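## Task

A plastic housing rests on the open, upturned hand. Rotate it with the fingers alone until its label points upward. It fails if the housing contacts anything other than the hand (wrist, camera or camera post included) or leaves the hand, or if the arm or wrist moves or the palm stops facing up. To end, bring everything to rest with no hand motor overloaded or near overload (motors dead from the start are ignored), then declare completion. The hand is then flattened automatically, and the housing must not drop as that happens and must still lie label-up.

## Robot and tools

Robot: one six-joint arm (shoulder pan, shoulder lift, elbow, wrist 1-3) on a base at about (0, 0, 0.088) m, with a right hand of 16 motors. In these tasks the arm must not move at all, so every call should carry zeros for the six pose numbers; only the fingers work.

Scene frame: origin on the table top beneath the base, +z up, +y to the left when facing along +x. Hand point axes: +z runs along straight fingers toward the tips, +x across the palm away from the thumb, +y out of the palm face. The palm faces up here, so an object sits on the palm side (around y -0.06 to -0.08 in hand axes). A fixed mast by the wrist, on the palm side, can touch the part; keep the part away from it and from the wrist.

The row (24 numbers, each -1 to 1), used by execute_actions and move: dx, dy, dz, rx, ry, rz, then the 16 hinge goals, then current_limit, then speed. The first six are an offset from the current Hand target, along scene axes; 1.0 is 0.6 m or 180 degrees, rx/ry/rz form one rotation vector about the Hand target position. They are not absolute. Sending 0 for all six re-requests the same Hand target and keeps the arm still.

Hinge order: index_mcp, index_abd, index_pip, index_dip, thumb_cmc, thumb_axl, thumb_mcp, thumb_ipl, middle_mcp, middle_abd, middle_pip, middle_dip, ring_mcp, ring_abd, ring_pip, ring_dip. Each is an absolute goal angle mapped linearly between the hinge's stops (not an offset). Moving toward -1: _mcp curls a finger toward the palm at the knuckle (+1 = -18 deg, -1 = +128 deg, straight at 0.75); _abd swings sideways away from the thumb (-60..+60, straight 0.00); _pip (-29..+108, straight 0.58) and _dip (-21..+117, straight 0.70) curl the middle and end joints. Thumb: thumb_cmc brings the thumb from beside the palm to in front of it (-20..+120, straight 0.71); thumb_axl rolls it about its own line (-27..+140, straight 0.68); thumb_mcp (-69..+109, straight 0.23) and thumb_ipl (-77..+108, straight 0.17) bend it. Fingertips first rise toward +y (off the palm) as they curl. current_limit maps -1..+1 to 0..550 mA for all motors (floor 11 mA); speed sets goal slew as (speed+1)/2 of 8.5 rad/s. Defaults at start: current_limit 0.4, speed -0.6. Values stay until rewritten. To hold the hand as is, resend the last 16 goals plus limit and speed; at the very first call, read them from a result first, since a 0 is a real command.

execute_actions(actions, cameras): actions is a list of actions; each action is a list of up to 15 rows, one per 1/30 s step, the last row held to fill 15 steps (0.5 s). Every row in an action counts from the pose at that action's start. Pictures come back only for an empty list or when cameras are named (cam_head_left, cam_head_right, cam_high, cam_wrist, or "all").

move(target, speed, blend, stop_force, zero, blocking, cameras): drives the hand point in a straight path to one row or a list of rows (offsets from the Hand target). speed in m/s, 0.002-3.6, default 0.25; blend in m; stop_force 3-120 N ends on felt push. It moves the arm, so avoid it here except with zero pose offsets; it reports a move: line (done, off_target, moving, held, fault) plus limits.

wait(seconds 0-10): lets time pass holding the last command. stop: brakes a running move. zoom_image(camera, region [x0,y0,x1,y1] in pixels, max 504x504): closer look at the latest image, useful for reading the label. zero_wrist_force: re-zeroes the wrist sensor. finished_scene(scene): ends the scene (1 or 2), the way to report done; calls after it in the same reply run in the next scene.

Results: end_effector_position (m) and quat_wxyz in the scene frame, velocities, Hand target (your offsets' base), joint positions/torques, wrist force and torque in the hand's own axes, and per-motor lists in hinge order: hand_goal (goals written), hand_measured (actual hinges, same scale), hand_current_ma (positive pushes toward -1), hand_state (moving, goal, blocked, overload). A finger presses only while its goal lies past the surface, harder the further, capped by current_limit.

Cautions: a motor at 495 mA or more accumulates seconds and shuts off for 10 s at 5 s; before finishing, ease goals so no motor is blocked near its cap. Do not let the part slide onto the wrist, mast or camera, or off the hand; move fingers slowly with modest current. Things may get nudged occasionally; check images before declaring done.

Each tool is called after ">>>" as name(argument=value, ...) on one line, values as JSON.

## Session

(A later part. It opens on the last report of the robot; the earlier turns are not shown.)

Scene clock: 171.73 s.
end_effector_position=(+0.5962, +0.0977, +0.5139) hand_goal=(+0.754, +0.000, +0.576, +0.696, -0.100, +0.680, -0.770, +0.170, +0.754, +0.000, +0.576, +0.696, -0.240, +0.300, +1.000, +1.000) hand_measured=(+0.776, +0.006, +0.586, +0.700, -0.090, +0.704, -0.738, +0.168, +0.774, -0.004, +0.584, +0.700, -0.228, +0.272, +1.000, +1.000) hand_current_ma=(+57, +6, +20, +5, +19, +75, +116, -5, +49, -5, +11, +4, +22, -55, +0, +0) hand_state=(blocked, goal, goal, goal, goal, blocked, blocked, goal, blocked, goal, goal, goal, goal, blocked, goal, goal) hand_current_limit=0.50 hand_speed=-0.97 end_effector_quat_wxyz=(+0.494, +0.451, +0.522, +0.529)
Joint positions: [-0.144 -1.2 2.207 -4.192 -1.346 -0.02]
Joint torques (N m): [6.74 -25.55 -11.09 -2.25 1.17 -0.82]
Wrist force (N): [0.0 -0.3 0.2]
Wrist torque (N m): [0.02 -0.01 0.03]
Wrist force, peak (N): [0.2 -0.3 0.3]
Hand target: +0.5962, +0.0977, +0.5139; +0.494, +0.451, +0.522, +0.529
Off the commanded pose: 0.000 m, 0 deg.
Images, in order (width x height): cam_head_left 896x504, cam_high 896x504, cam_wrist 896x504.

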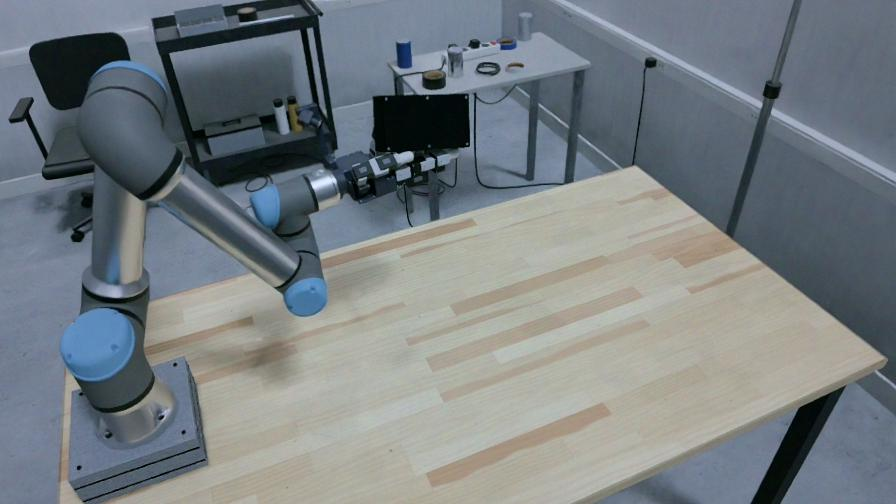

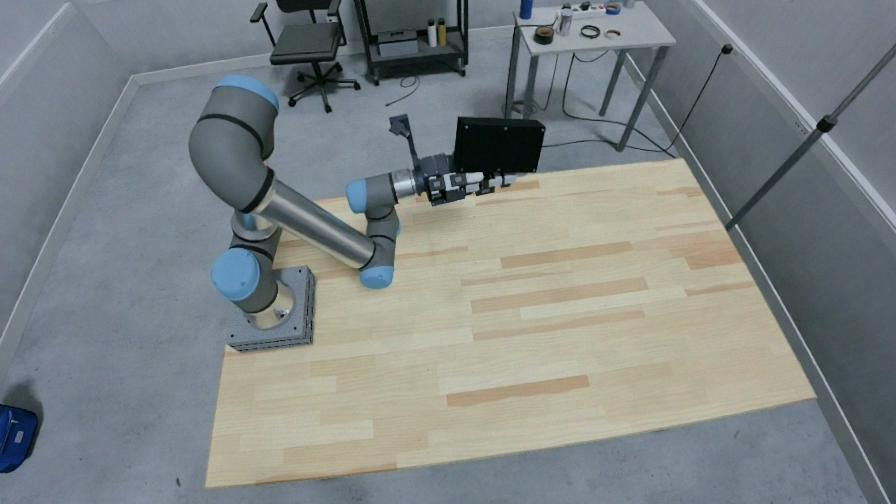

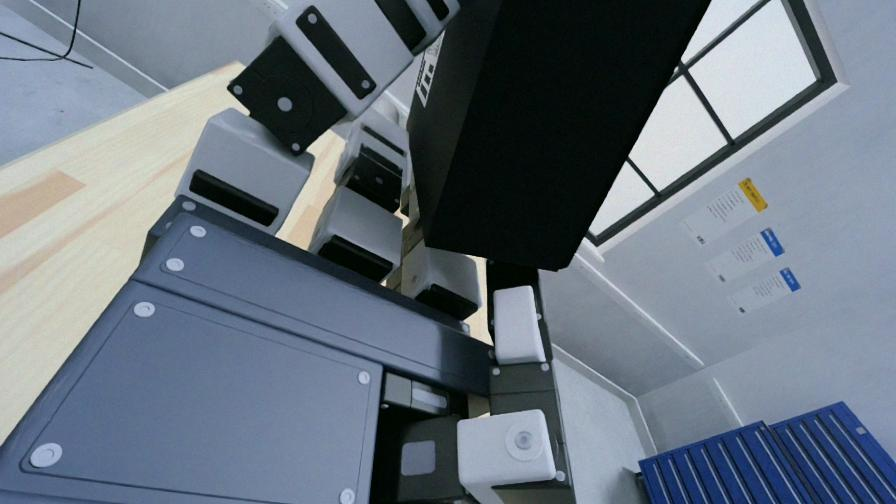

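>>> zoom_image(camera="cam_high", region=[430, 90, 570, 210])

>>> zoom_image(camera="cam_head_left", region=[340, 80, 490, 210])

>>> execute_actions(actions=[])

Scaled by 3.600.

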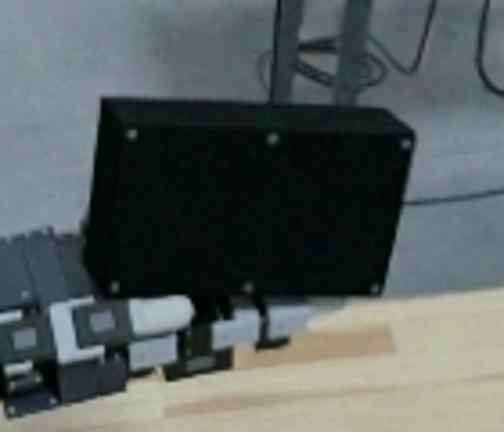

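Scaled by 3.360.

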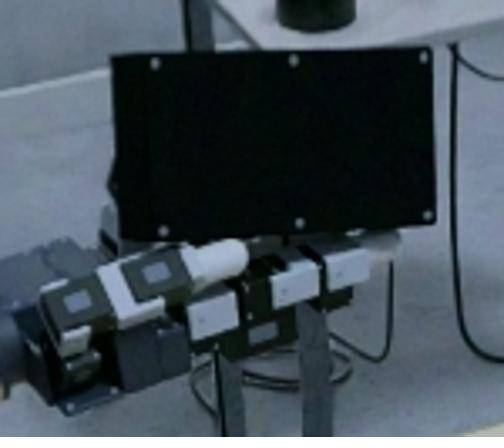

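Scene clock: 172.60 s.
end_effector_position=(+0.5962, +0.0977, +0.5139) hand_goal=(+0.754, +0.000, +0.576, +0.696, -0.100, +0.680, -0.770, +0.170, +0.754, +0.000, +0.576, +0.696, -0.240, +0.300, +1.000, +1.000) hand_measured=(+0.776, +0.006, +0.586, +0.700, -0.090, +0.704, -0.738, +0.168, +0.774, -0.004, +0.584, +0.700, -0.228, +0.272, +1.000, +1.000) hand_current_ma=(+57, +6, +20, +5, +19, +75, +116, -5, +49, -5, +11, +4, +22, -55, +0, +0) hand_state=(blocked, goal, goal, goal, goal, blocked, blocked, goal, blocked, goal, goal, goal, goal, blocked, goal, goal) hand_current_limit=0.50 hand_speed=-0.97 end_effector_quat_wxyz=(+0.494, +0.451, +0.522, +0.529)
Joint positions: [-0.144 -1.2 2.207 -4.192 -1.346 -0.02]
Joint velocities: within noise
Joint torques (N m): [6.47 -25.6 -10.53 -2.27 1.18 -0.72]
Wrist force (N): [0.1 -0.1 0.1]
Wrist torque (N m): [0.05 -0.01 0.04]
Wrist force, peak (N): [0.4 -0.1 0.0]
Hand target: +0.5962, +0.0977, +0.5139; +0.494, +0.451, +0.522, +0.529
Off the commanded pose: 0.000 m, 0 deg.

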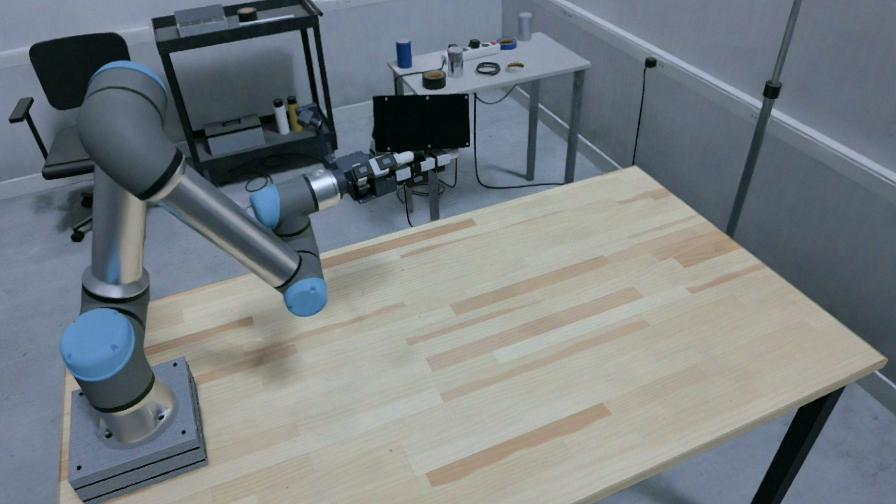

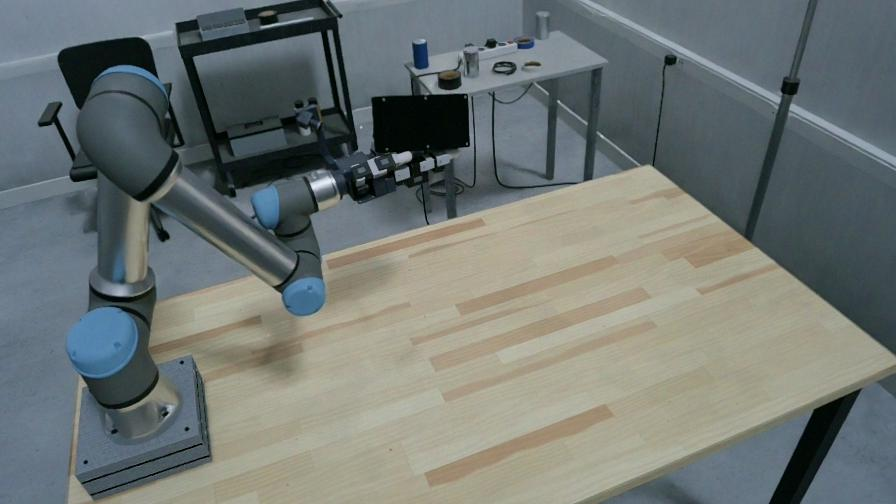

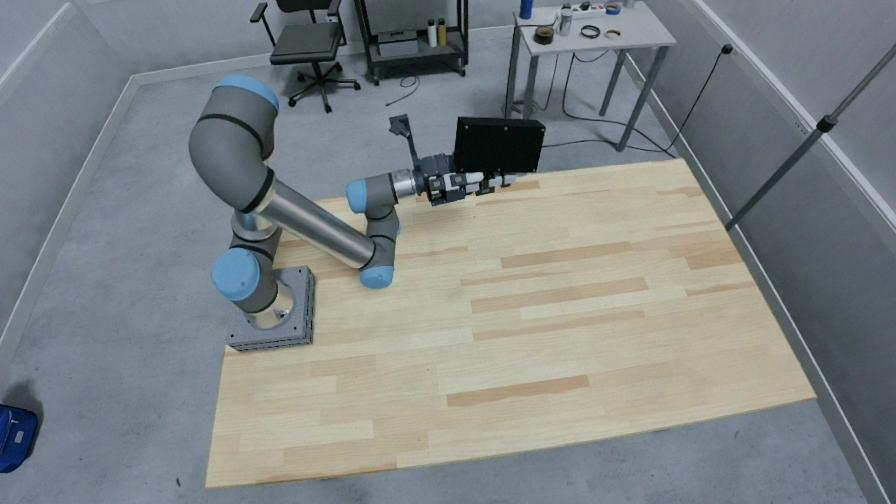

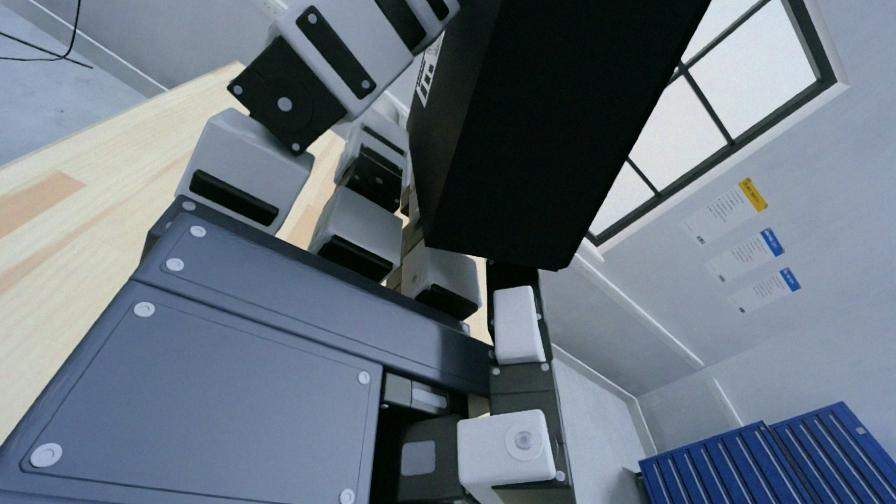

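>>> execute_actions(actions=[[[0,0,0,0,0,0,0.70,0.0,0.576,0.696,-0.10,0.68,-0.75,0.17,0.754,0.0,0.576,0.696,-0.20,0.2,1.0,1.0,0.5,-0.97]],[[0,0,0,0,0,0,0.68,0.0,0.576,0.696,-0.10,0.68,-0.75,0.17,0.754,0.0,0.576,0.696,-0.17,0.1,1.0,1.0,0.5,-0.97]],[[0,0,0,0,0,0,0.66,0.0,0.576,0.696,-0.10,0.68,-0.75,0.17,0.754,0.0,0.576,0.696,-0.13,0.0,1.0,1.0,0.5,-0.97]],[[0,0,0,0,0,0,0.66,0.0,0.576,0.696,-0.10,0.68,-0.75,0.17,0.754,0.0,0.576,0.696,-0.10,0.0,1.0,1.0,0.5,-0.97]]], cameras=["cam_wrist","cam_high","cam_head_left"])

>>> zoom_image(camera="cam_high", region=[430, 90, 570, 210])

>>> zoom_image(camera="cam_head_left", region=[340, 80, 490, 210])

Scene clock: 180.93 s.
end_effector_position=(+0.5962, +0.0977, +0.5139) hand_goal=(+0.660, +0.000, +0.576, +0.696, -0.100, +0.680, -0.750, +0.170, +0.754, +0.000, +0.576, +0.696, -0.100, +0.000, +1.000, +1.000) hand_measured=(+0.714, +0.006, +0.590, +0.702, -0.100, +0.696, -0.738, +0.168, +0.774, -0.004, +0.584, +0.700, -0.092, +0.000, +1.000, +1.000) hand_current_ma=(+168, +9, +27, +8, +0, +43, +33, -5, +49, -4, +11, +4, +13, +0, +0, +0) hand_state=(blocked, goal, goal, goal, goal, goal, goal, goal, blocked, goal, goal, goal, goal, goal, goal, goal) hand_current_limit=0.50 hand_speed=-0.97 end_effector_quat_wxyz=(+0.494, +0.451, +0.522, +0.529)
Joint positions: [-0.144 -1.2 2.207 -4.192 -1.346 -0.02]
Joint torques (N m): [6.65 -25.51 -11.4 -1.92 1.19 -0.45]
Wrist force (N): [0.0 0.1 -0.1]
Wrist torque (N m): [0.09 0.00 0.01]
Wrist force, peak (N): [0.1 -0.3 0.4]
Hand target: +0.5962, +0.0977, +0.5139; +0.494, +0.451, +0.522, +0.529
Off the commanded pose: 0.000 m, 0 deg.
Images, in order (width x height): cam_head_left 896x504, cam_high 896x504, cam_wrist 896x504.

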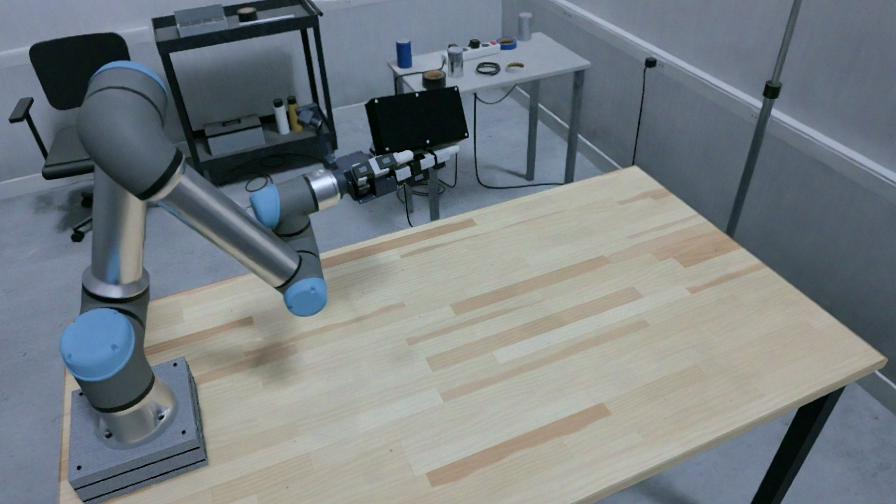

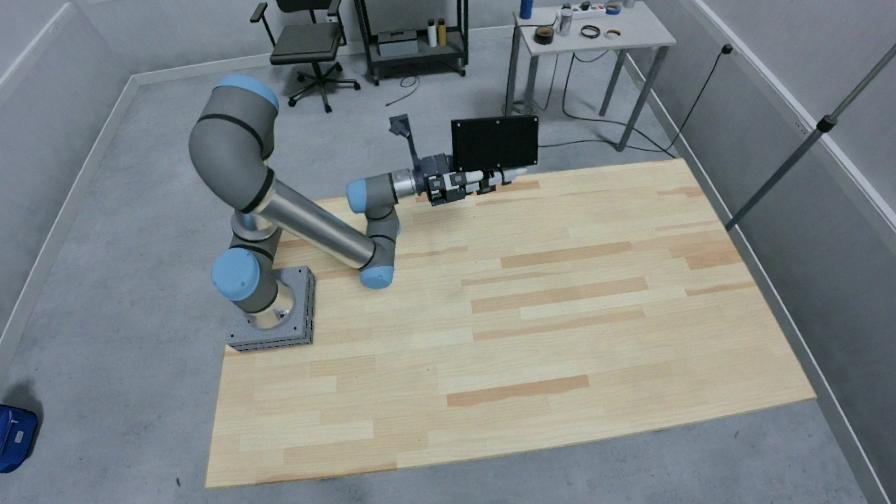

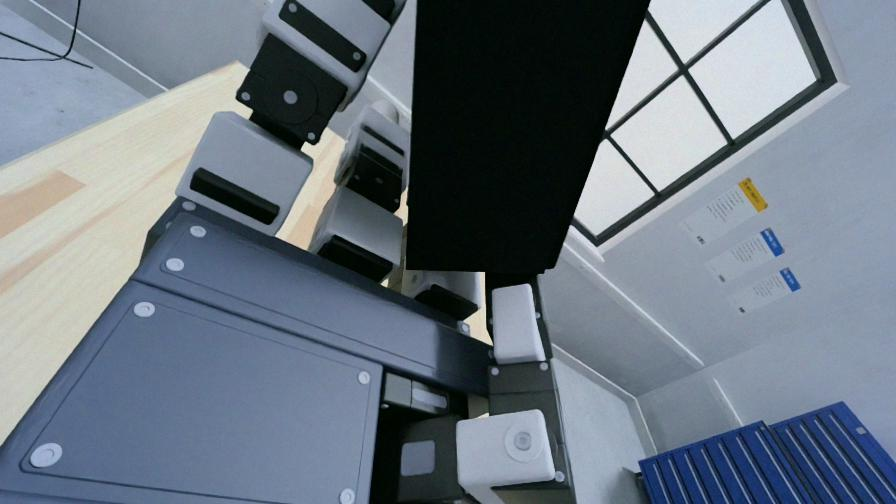

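Scaled by 3.600.

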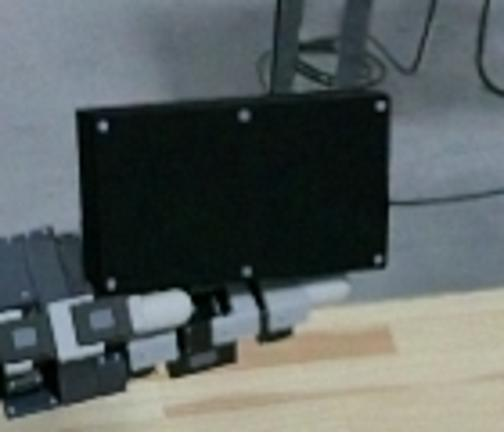

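Scaled by 3.360.

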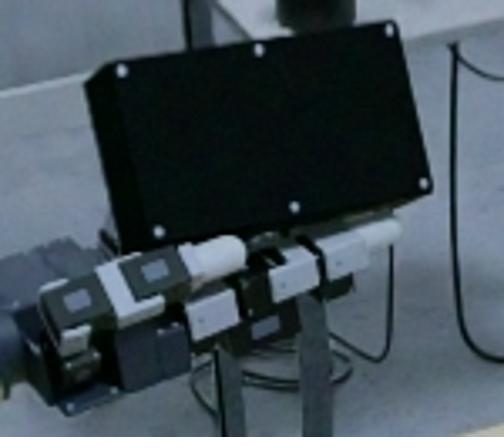

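>>> execute_actions(actions=[[[0,0,0,0,0,0,0.65,0.0,0.576,0.696,-0.2,0.68,-0.77,0.17,0.754,0.0,0.576,0.696,-0.10,0.0,1.0,1.0,0.5,-0.97]],[[0,0,0,0,0,0,0.65,0.0,0.576,0.696,-0.3,0.68,-0.78,0.17,0.754,0.0,0.576,0.696,-0.10,0.0,1.0,1.0,0.5,-0.97]],[[0,0,0,0,0,0,0.65,0.0,0.576,0.696,-0.36,0.68,-0.79,0.17,0.754,0.0,0.576,0.696,-0.10,0.0,1.0,1.0,0.5,-0.97]],[[0,0,0,0,0,0,0.65,0.0,0.576,0.696,-0.36,0.68,-0.79,0.17,0.754,0.0,0.576,0.696,-0.10,0.0,1.0,1.0,0.5,-0.97]]], cameras=["cam_wrist","cam_high","cam_head_left"])

>>> zoom_image(camera="cam_high", region=[430, 90, 570, 210])

>>> zoom_image(camera="cam_head_left", region=[340, 80, 490, 210])

Scene clock: 184.97 s.
end_effector_position=(+0.5962, +0.0977, +0.5139) hand_goal=(+0.650, +0.000, +0.576, +0.696, -0.360, +0.680, -0.790, +0.170, +0.754, +0.000, +0.576, +0.696, -0.100, +0.000, +1.000, +1.000) hand_measured=(+0.702, +0.006, +0.590, +0.702, -0.344, +0.694, -0.796, +0.168, +0.774, -0.004, +0.584, +0.700, -0.090, -0.008, +1.000, +1.000) hand_current_ma=(+162, +9, +27, +8, +35, +37, -11, -5, +49, -4, +11, +4, +21, -11, +0, +0) hand_state=(blocked, goal, goal, goal, goal, goal, goal, goal, blocked, goal, goal, goal, goal, goal, goal, goal) hand_current_limit=0.50 hand_speed=-0.97 end_effector_quat_wxyz=(+0.494, +0.451, +0.522, +0.529)
Joint positions: [-0.144 -1.2 2.207 -4.192 -1.346 -0.02]
Joint torques (N m): [6.51 -25.52 -11.13 -1.84 1.06 -0.47]
Wrist force (N): [0.0 0.1 -0.1]
Wrist torque (N m): [0.10 0.01 0.00]
Wrist force, peak (N): [-0.2 -0.4 0.2]
Hand target: +0.5962, +0.0977, +0.5139; +0.494, +0.451, +0.522, +0.529
Off the commanded pose: 0.000 m, 0 deg.
Images, in order (width x height): cam_head_left 896x504, cam_high 896x504, cam_wrist 896x504.

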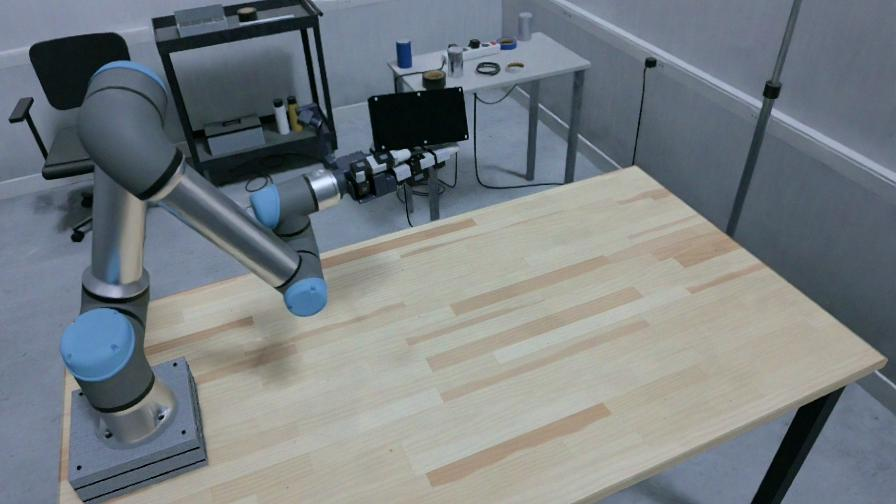

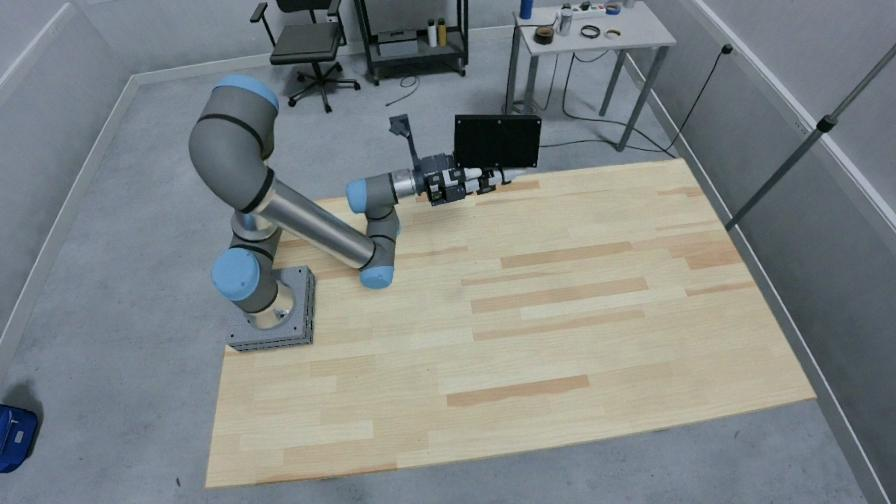

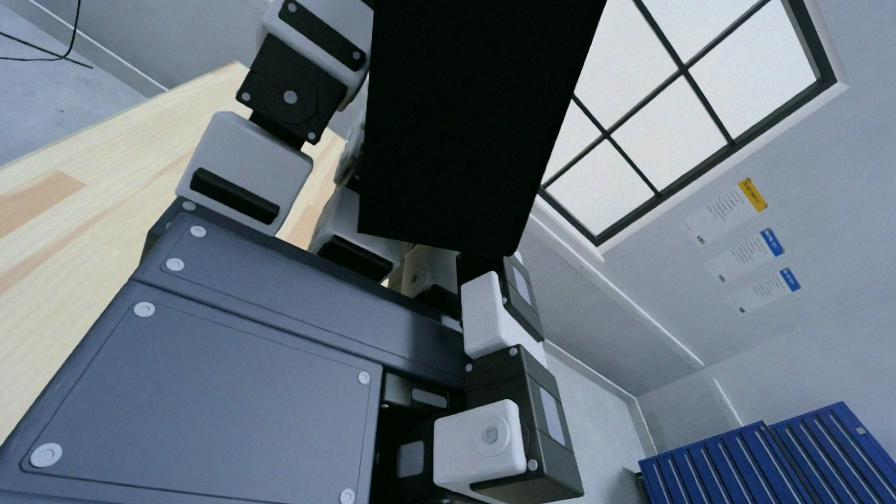

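Scaled by 3.600.

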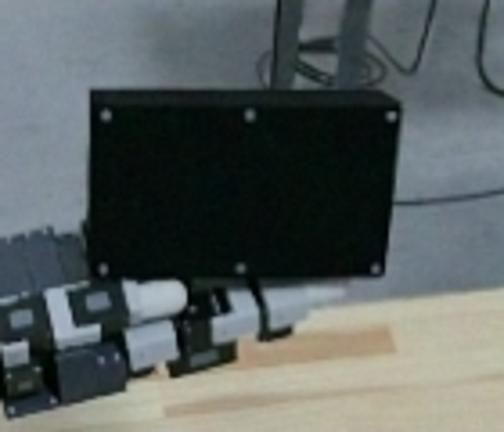

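Scaled by 3.360.

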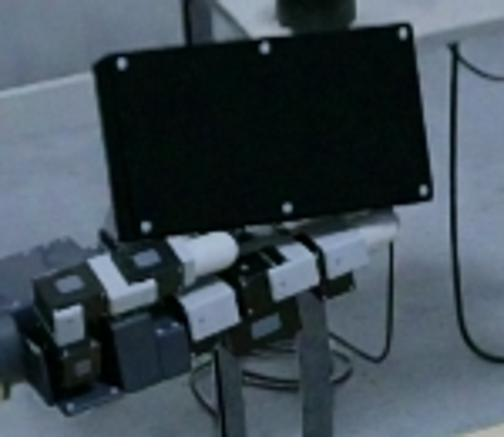

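>>> execute_actions(actions=[[[0,0,0,0,0,0,0.65,0,0.576,0.696,-0.38,0.68,-0.79,0.17,0.754,0,0.576,0.696,-0.10,0,1.0,1.0,0.5,-0.97]]], cameras=["all"])

Scene clock: 190.67 s.
end_effector_position=(+0.5962, +0.0977, +0.5139) hand_goal=(+0.650, +0.000, +0.576, +0.696, -0.380, +0.680, -0.790, +0.170, +0.754, +0.000, +0.576, +0.696, -0.100, +0.000, +1.000, +1.000) hand_measured=(+0.702, +0.006, +0.590, +0.702, -0.364, +0.694, -0.796, +0.168, +0.774, -0.004, +0.584, +0.700, -0.090, -0.008, +1.000, +1.000) hand_current_ma=(+162, +9, +27, +8, +37, +37, -12, -5, +49, -4, +11, +4, +22, -12, +0, +0) hand_state=(blocked, goal, goal, goal, goal, goal, goal, goal, blocked, goal, goal, goal, goal, goal, goal, goal) hand_current_limit=0.50 hand_speed=-0.97 end_effector_quat_wxyz=(+0.494, +0.451, +0.522, +0.529)
Joint positions: [-0.144 -1.2 2.207 -4.192 -1.346 -0.02]
Joint torques (N m): [6.62 -25.56 -11.16 -1.68 1.16 -0.23]
Wrist force (N): [0.0 0.0 -0.1]
Wrist torque (N m): [0.09 0.01 -0.01]
Wrist force, peak (N): [-0.1 -0.5 0.1]
Hand target: +0.5962, +0.0977, +0.5139; +0.494, +0.451, +0.522, +0.529
Off the commanded pose: 0.000 m, 0 deg.

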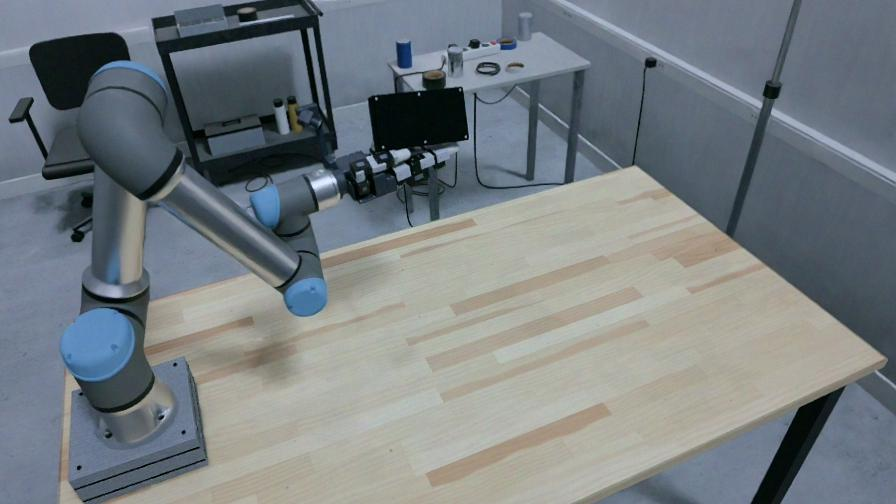

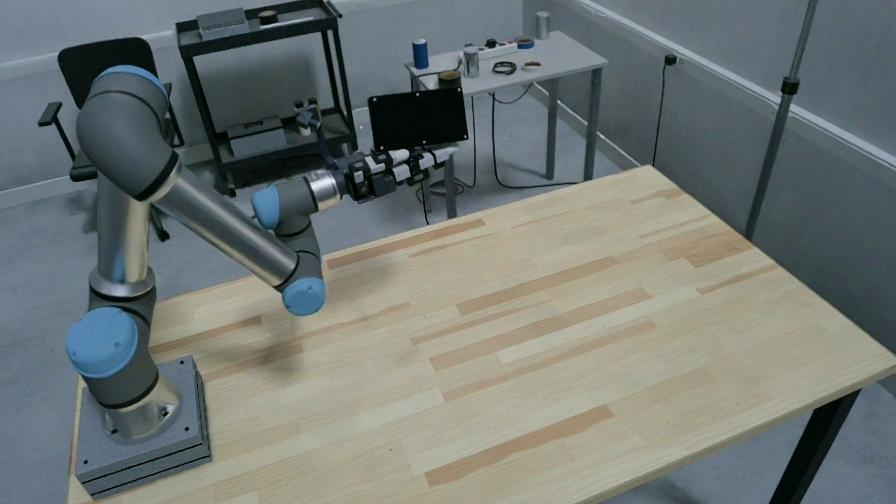

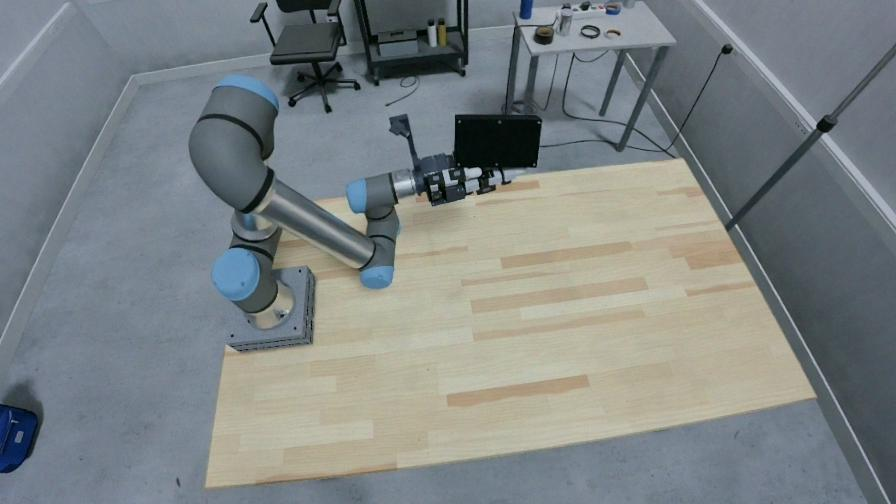

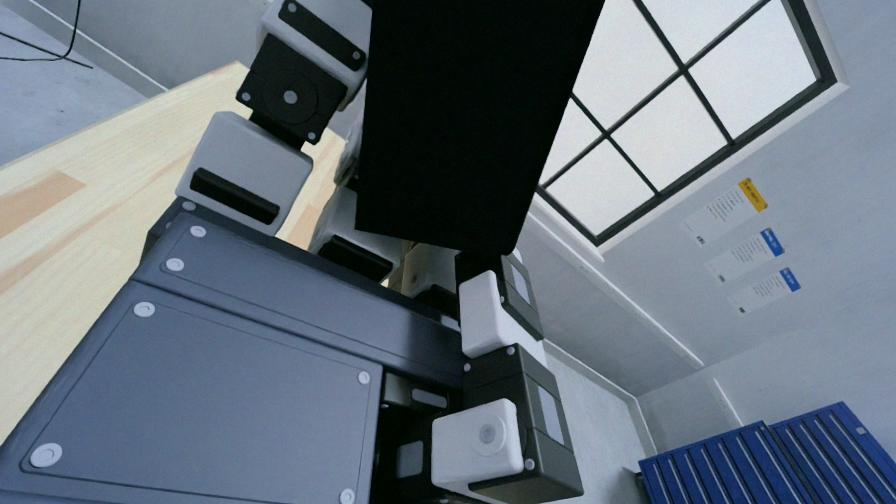

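>>> zoom_image(camera="cam_high", region=[410, 90, 560, 220])

>>> zoom_image(camera="cam_head_left", region=[330, 70, 490, 210])

>>> zoom_image(camera="cam_wrist", region=[150, 0, 650, 500])

Scaled by 3.360.

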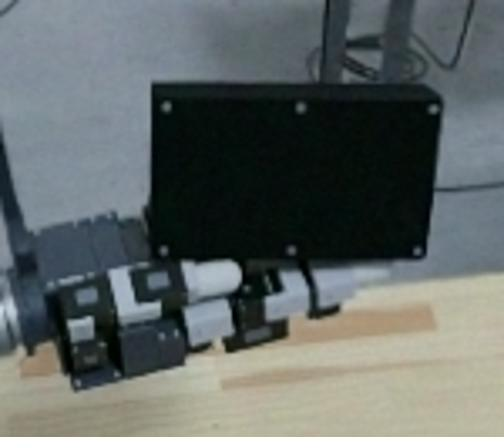

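Scaled by 3.150.

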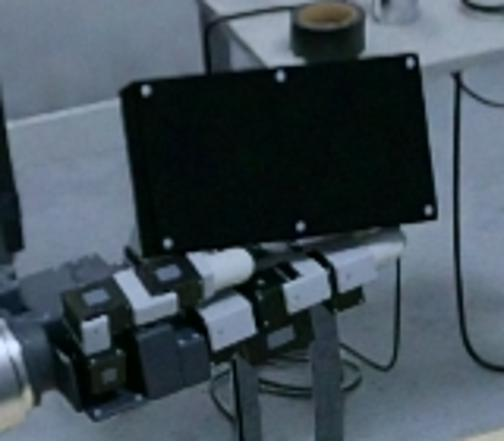

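Scaled by 1.008.

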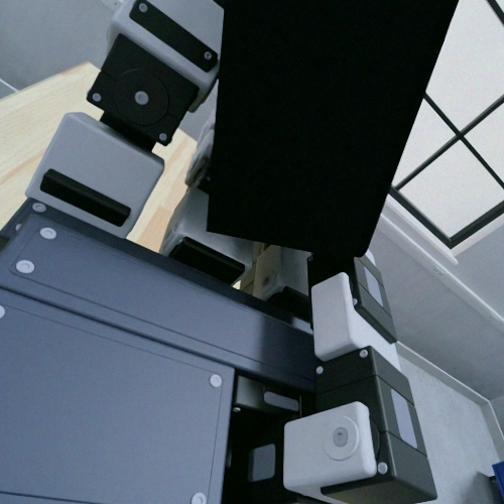

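>>> execute_actions(actions=[[[0,0,0,0,0,0,0.65,0,0.576,0.696,-0.42,0.68,-0.79,0.17,0.754,0,0.576,0.696,-0.10,0,1.0,1.0,0.5,-0.97]],[[0,0,0,0,0,0,0.65,0,0.576,0.696,-0.44,0.68,-0.79,0.17,0.754,0,0.576,0.696,-0.10,0,1.0,1.0,0.5,-0.97]]], cameras=["cam_high","cam_head_left","cam_wrist"])

>>> zoom_image(camera="cam_high", region=[410, 90, 560, 220])

>>> zoom_image(camera="cam_head_left", region=[330, 70, 490, 210])

>>> zoom_image(camera="cam_wrist", region=[150, 0, 650, 500])

Scene clock: 192.80 s.
end_effector_position=(+0.5962, +0.0977, +0.5139) hand_goal=(+0.650, +0.000, +0.576, +0.696, -0.440, +0.680, -0.790, +0.170, +0.754, +0.000, +0.576, +0.696, -0.100, +0.000, +1.000, +1.000) hand_measured=(+0.702, +0.006, +0.590, +0.702, -0.424, +0.694, -0.798, +0.168, +0.774, -0.004, +0.584, +0.700, -0.088, -0.010, +1.000, +1.000) hand_current_ma=(+161, +9, +27, +8, +35, +37, -16, -5, +49, -4, +11, +4, +23, -14, +0, +0) hand_state=(blocked, goal, goal, goal, goal, goal, goal, goal, blocked, goal, goal, goal, goal, goal, goal, goal) hand_current_limit=0.50 hand_speed=-0.97 end_effector_quat_wxyz=(+0.494, +0.451, +0.522, +0.529)
Joint positions: [-0.144 -1.2 2.207 -4.192 -1.346 -0.02]
Joint torques (N m): [6.55 -25.95 -11.61 -1.55 1.15 -0.09]
Wrist force (N): [0.0 0.0 0.2]
Wrist torque (N m): [0.06 0.00 -0.01]
Wrist force, peak (N): [-0.3 -0.3 -0.1]
Hand target: +0.5962, +0.0977, +0.5139; +0.494, +0.451, +0.522, +0.529
Off the commanded pose: 0.000 m, 0 deg.
Images, in order (width x height): cam_head_left 896x504, cam_high 896x504, cam_wrist 896x504.

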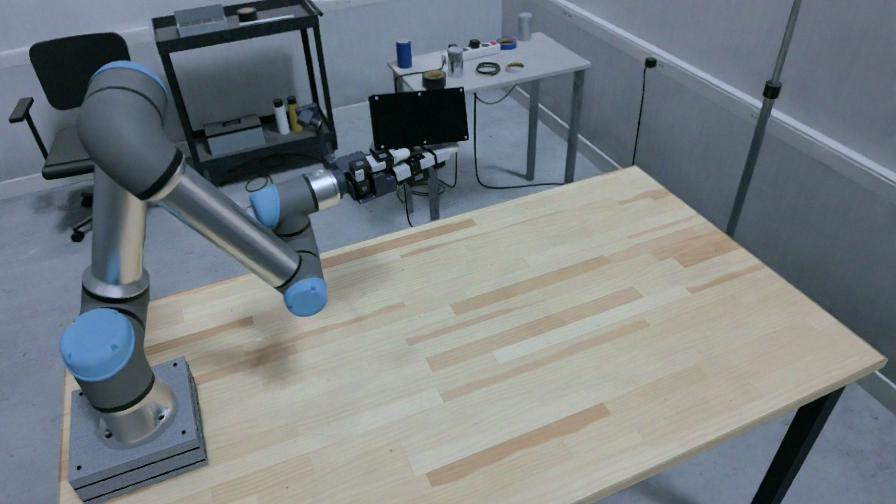

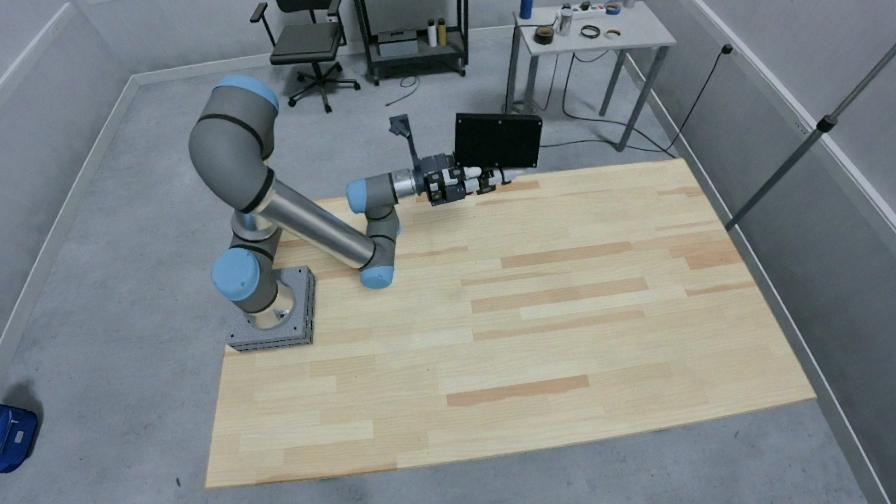

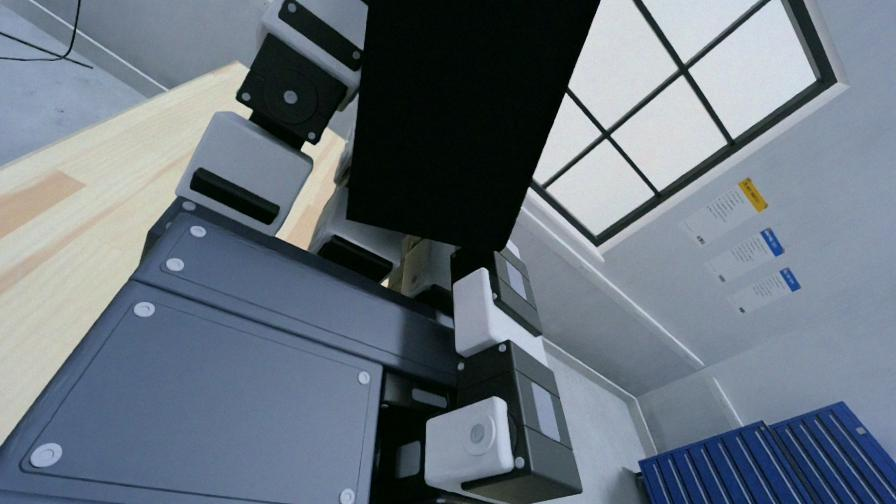

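Scaled by 3.360.

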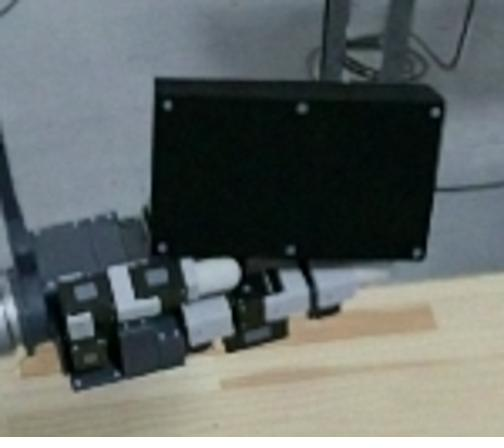

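Scaled by 3.150.

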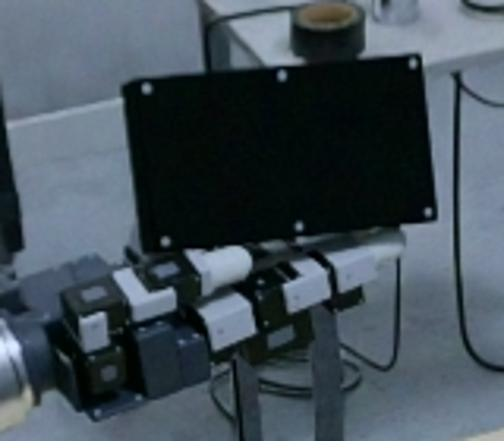

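Scaled by 1.008.

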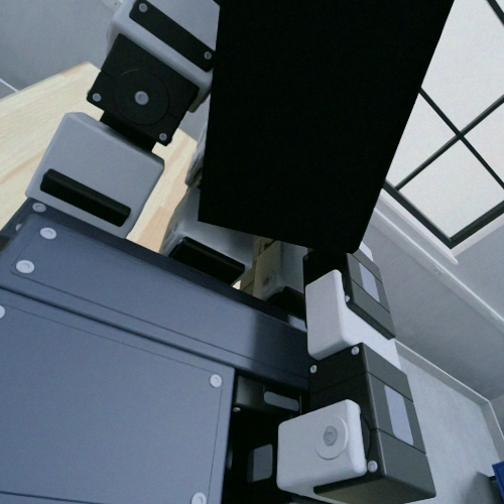

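>>> execute_actions(actions=[[[0,0,0,0,0,0,0.65,-0.06,0.576,0.696,-0.44,0.68,-0.79,0.17,0.754,0,0.576,0.696,-0.10,0,1.0,1.0,0.5,-0.97]],[[0,0,0,0,0,0,0.65,-0.08,0.576,0.696,-0.44,0.68,-0.79,0.17,0.754,0,0.576,0.696,-0.10,0,1.0,1.0,0.5,-0.97]]], cameras=["cam_high","cam_head_left","cam_wrist"])

>>> zoom_image(camera="cam_high", region=[410, 90, 560, 220])

>>> zoom_image(camera="cam_head_left", region=[330, 70, 490, 210])

>>> zoom_image(camera="cam_wrist", region=[150, 0, 650, 500])

Scene clock: 204.30 s.
end_effector_position=(+0.5962, +0.0977, +0.5139) hand_goal=(+0.650, -0.080, +0.576, +0.696, -0.440, +0.680, -0.790, +0.170, +0.754, +0.000, +0.576, +0.696, -0.100, +0.000, +1.000, +1.000) hand_measured=(+0.702, -0.062, +0.592, +0.704, -0.430, +0.692, -0.798, +0.168, +0.774, -0.004, +0.584, +0.700, -0.088, -0.010, +1.000, +1.000) hand_current_ma=(+161, +34, +34, +12, +20, +32, -17, -5, +49, -4, +11, +4, +23, -16, +0, +0) hand_state=(blocked, goal, goal, goal, goal, goal, goal, goal, blocked, goal, goal, goal, goal, goal, goal, goal) hand_current_limit=0.50 hand_speed=-0.97 end_effector_quat_wxyz=(+0.494, +0.451, +0.522, +0.529)
Joint positions: [-0.144 -1.2 2.207 -4.192 -1.346 -0.02]
Joint torques (N m): [6.39 -26.32 -11.88 -1.73 1.29 0.24]
Wrist force (N): [-0.1 -0.2 0.3]
Wrist torque (N m): [0.04 0.01 -0.03]
Wrist force, peak (N): [-0.3 -0.2 0.3]
Hand target: +0.5962, +0.0977, +0.5139; +0.494, +0.451, +0.522, +0.529
Off the commanded pose: 0.000 m, 0 deg.
Images, in order (width x height): cam_head_left 896x504, cam_high 896x504, cam_wrist 896x504.

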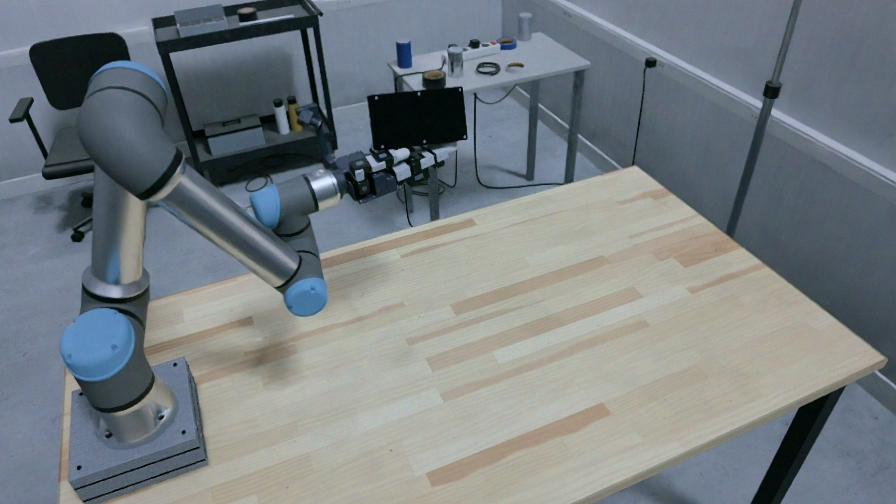

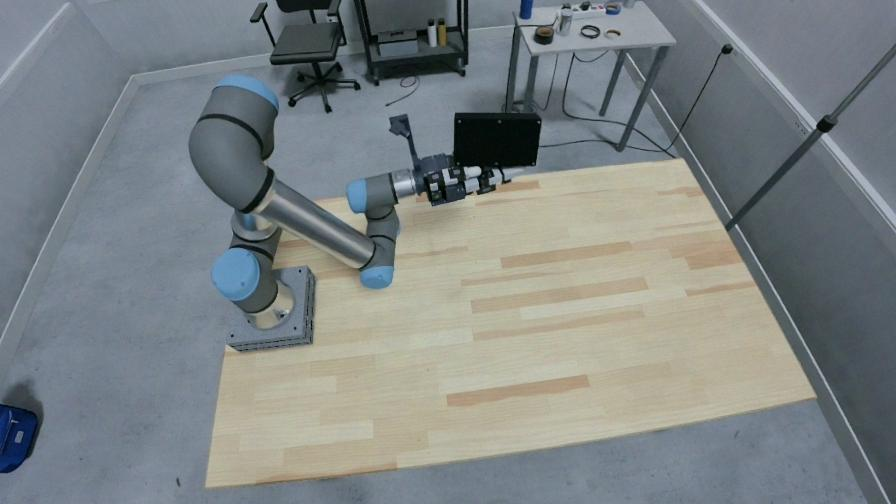

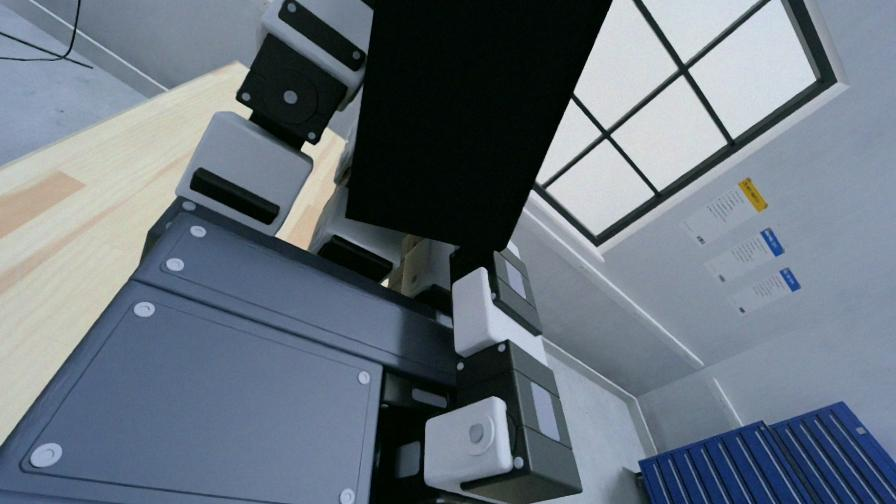

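Scaled by 3.360.

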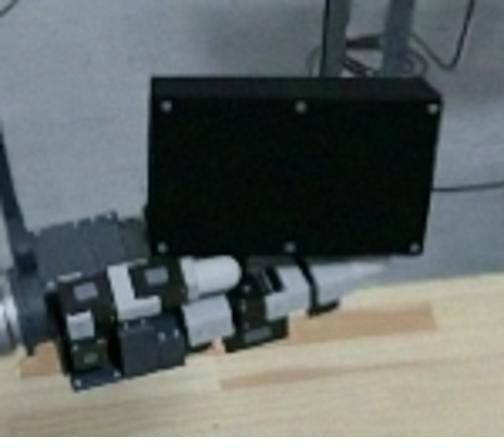

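Scaled by 3.150.

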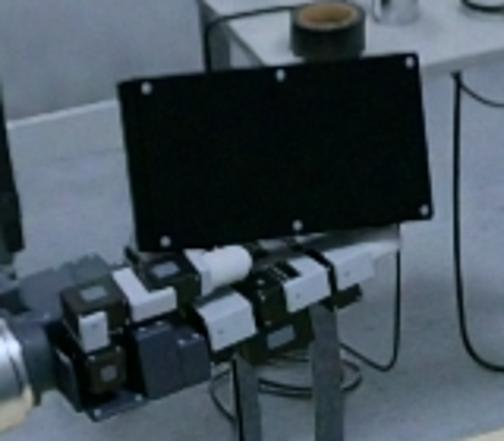

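Scaled by 1.008.

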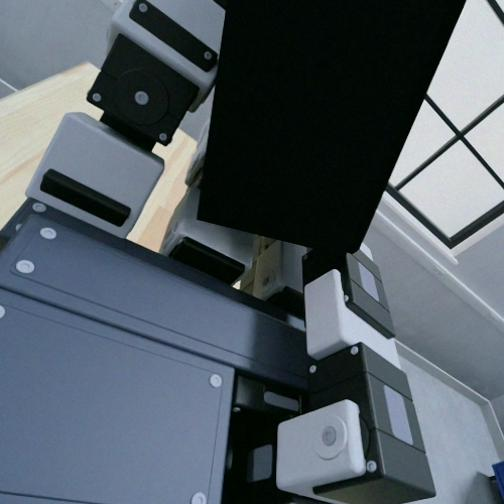

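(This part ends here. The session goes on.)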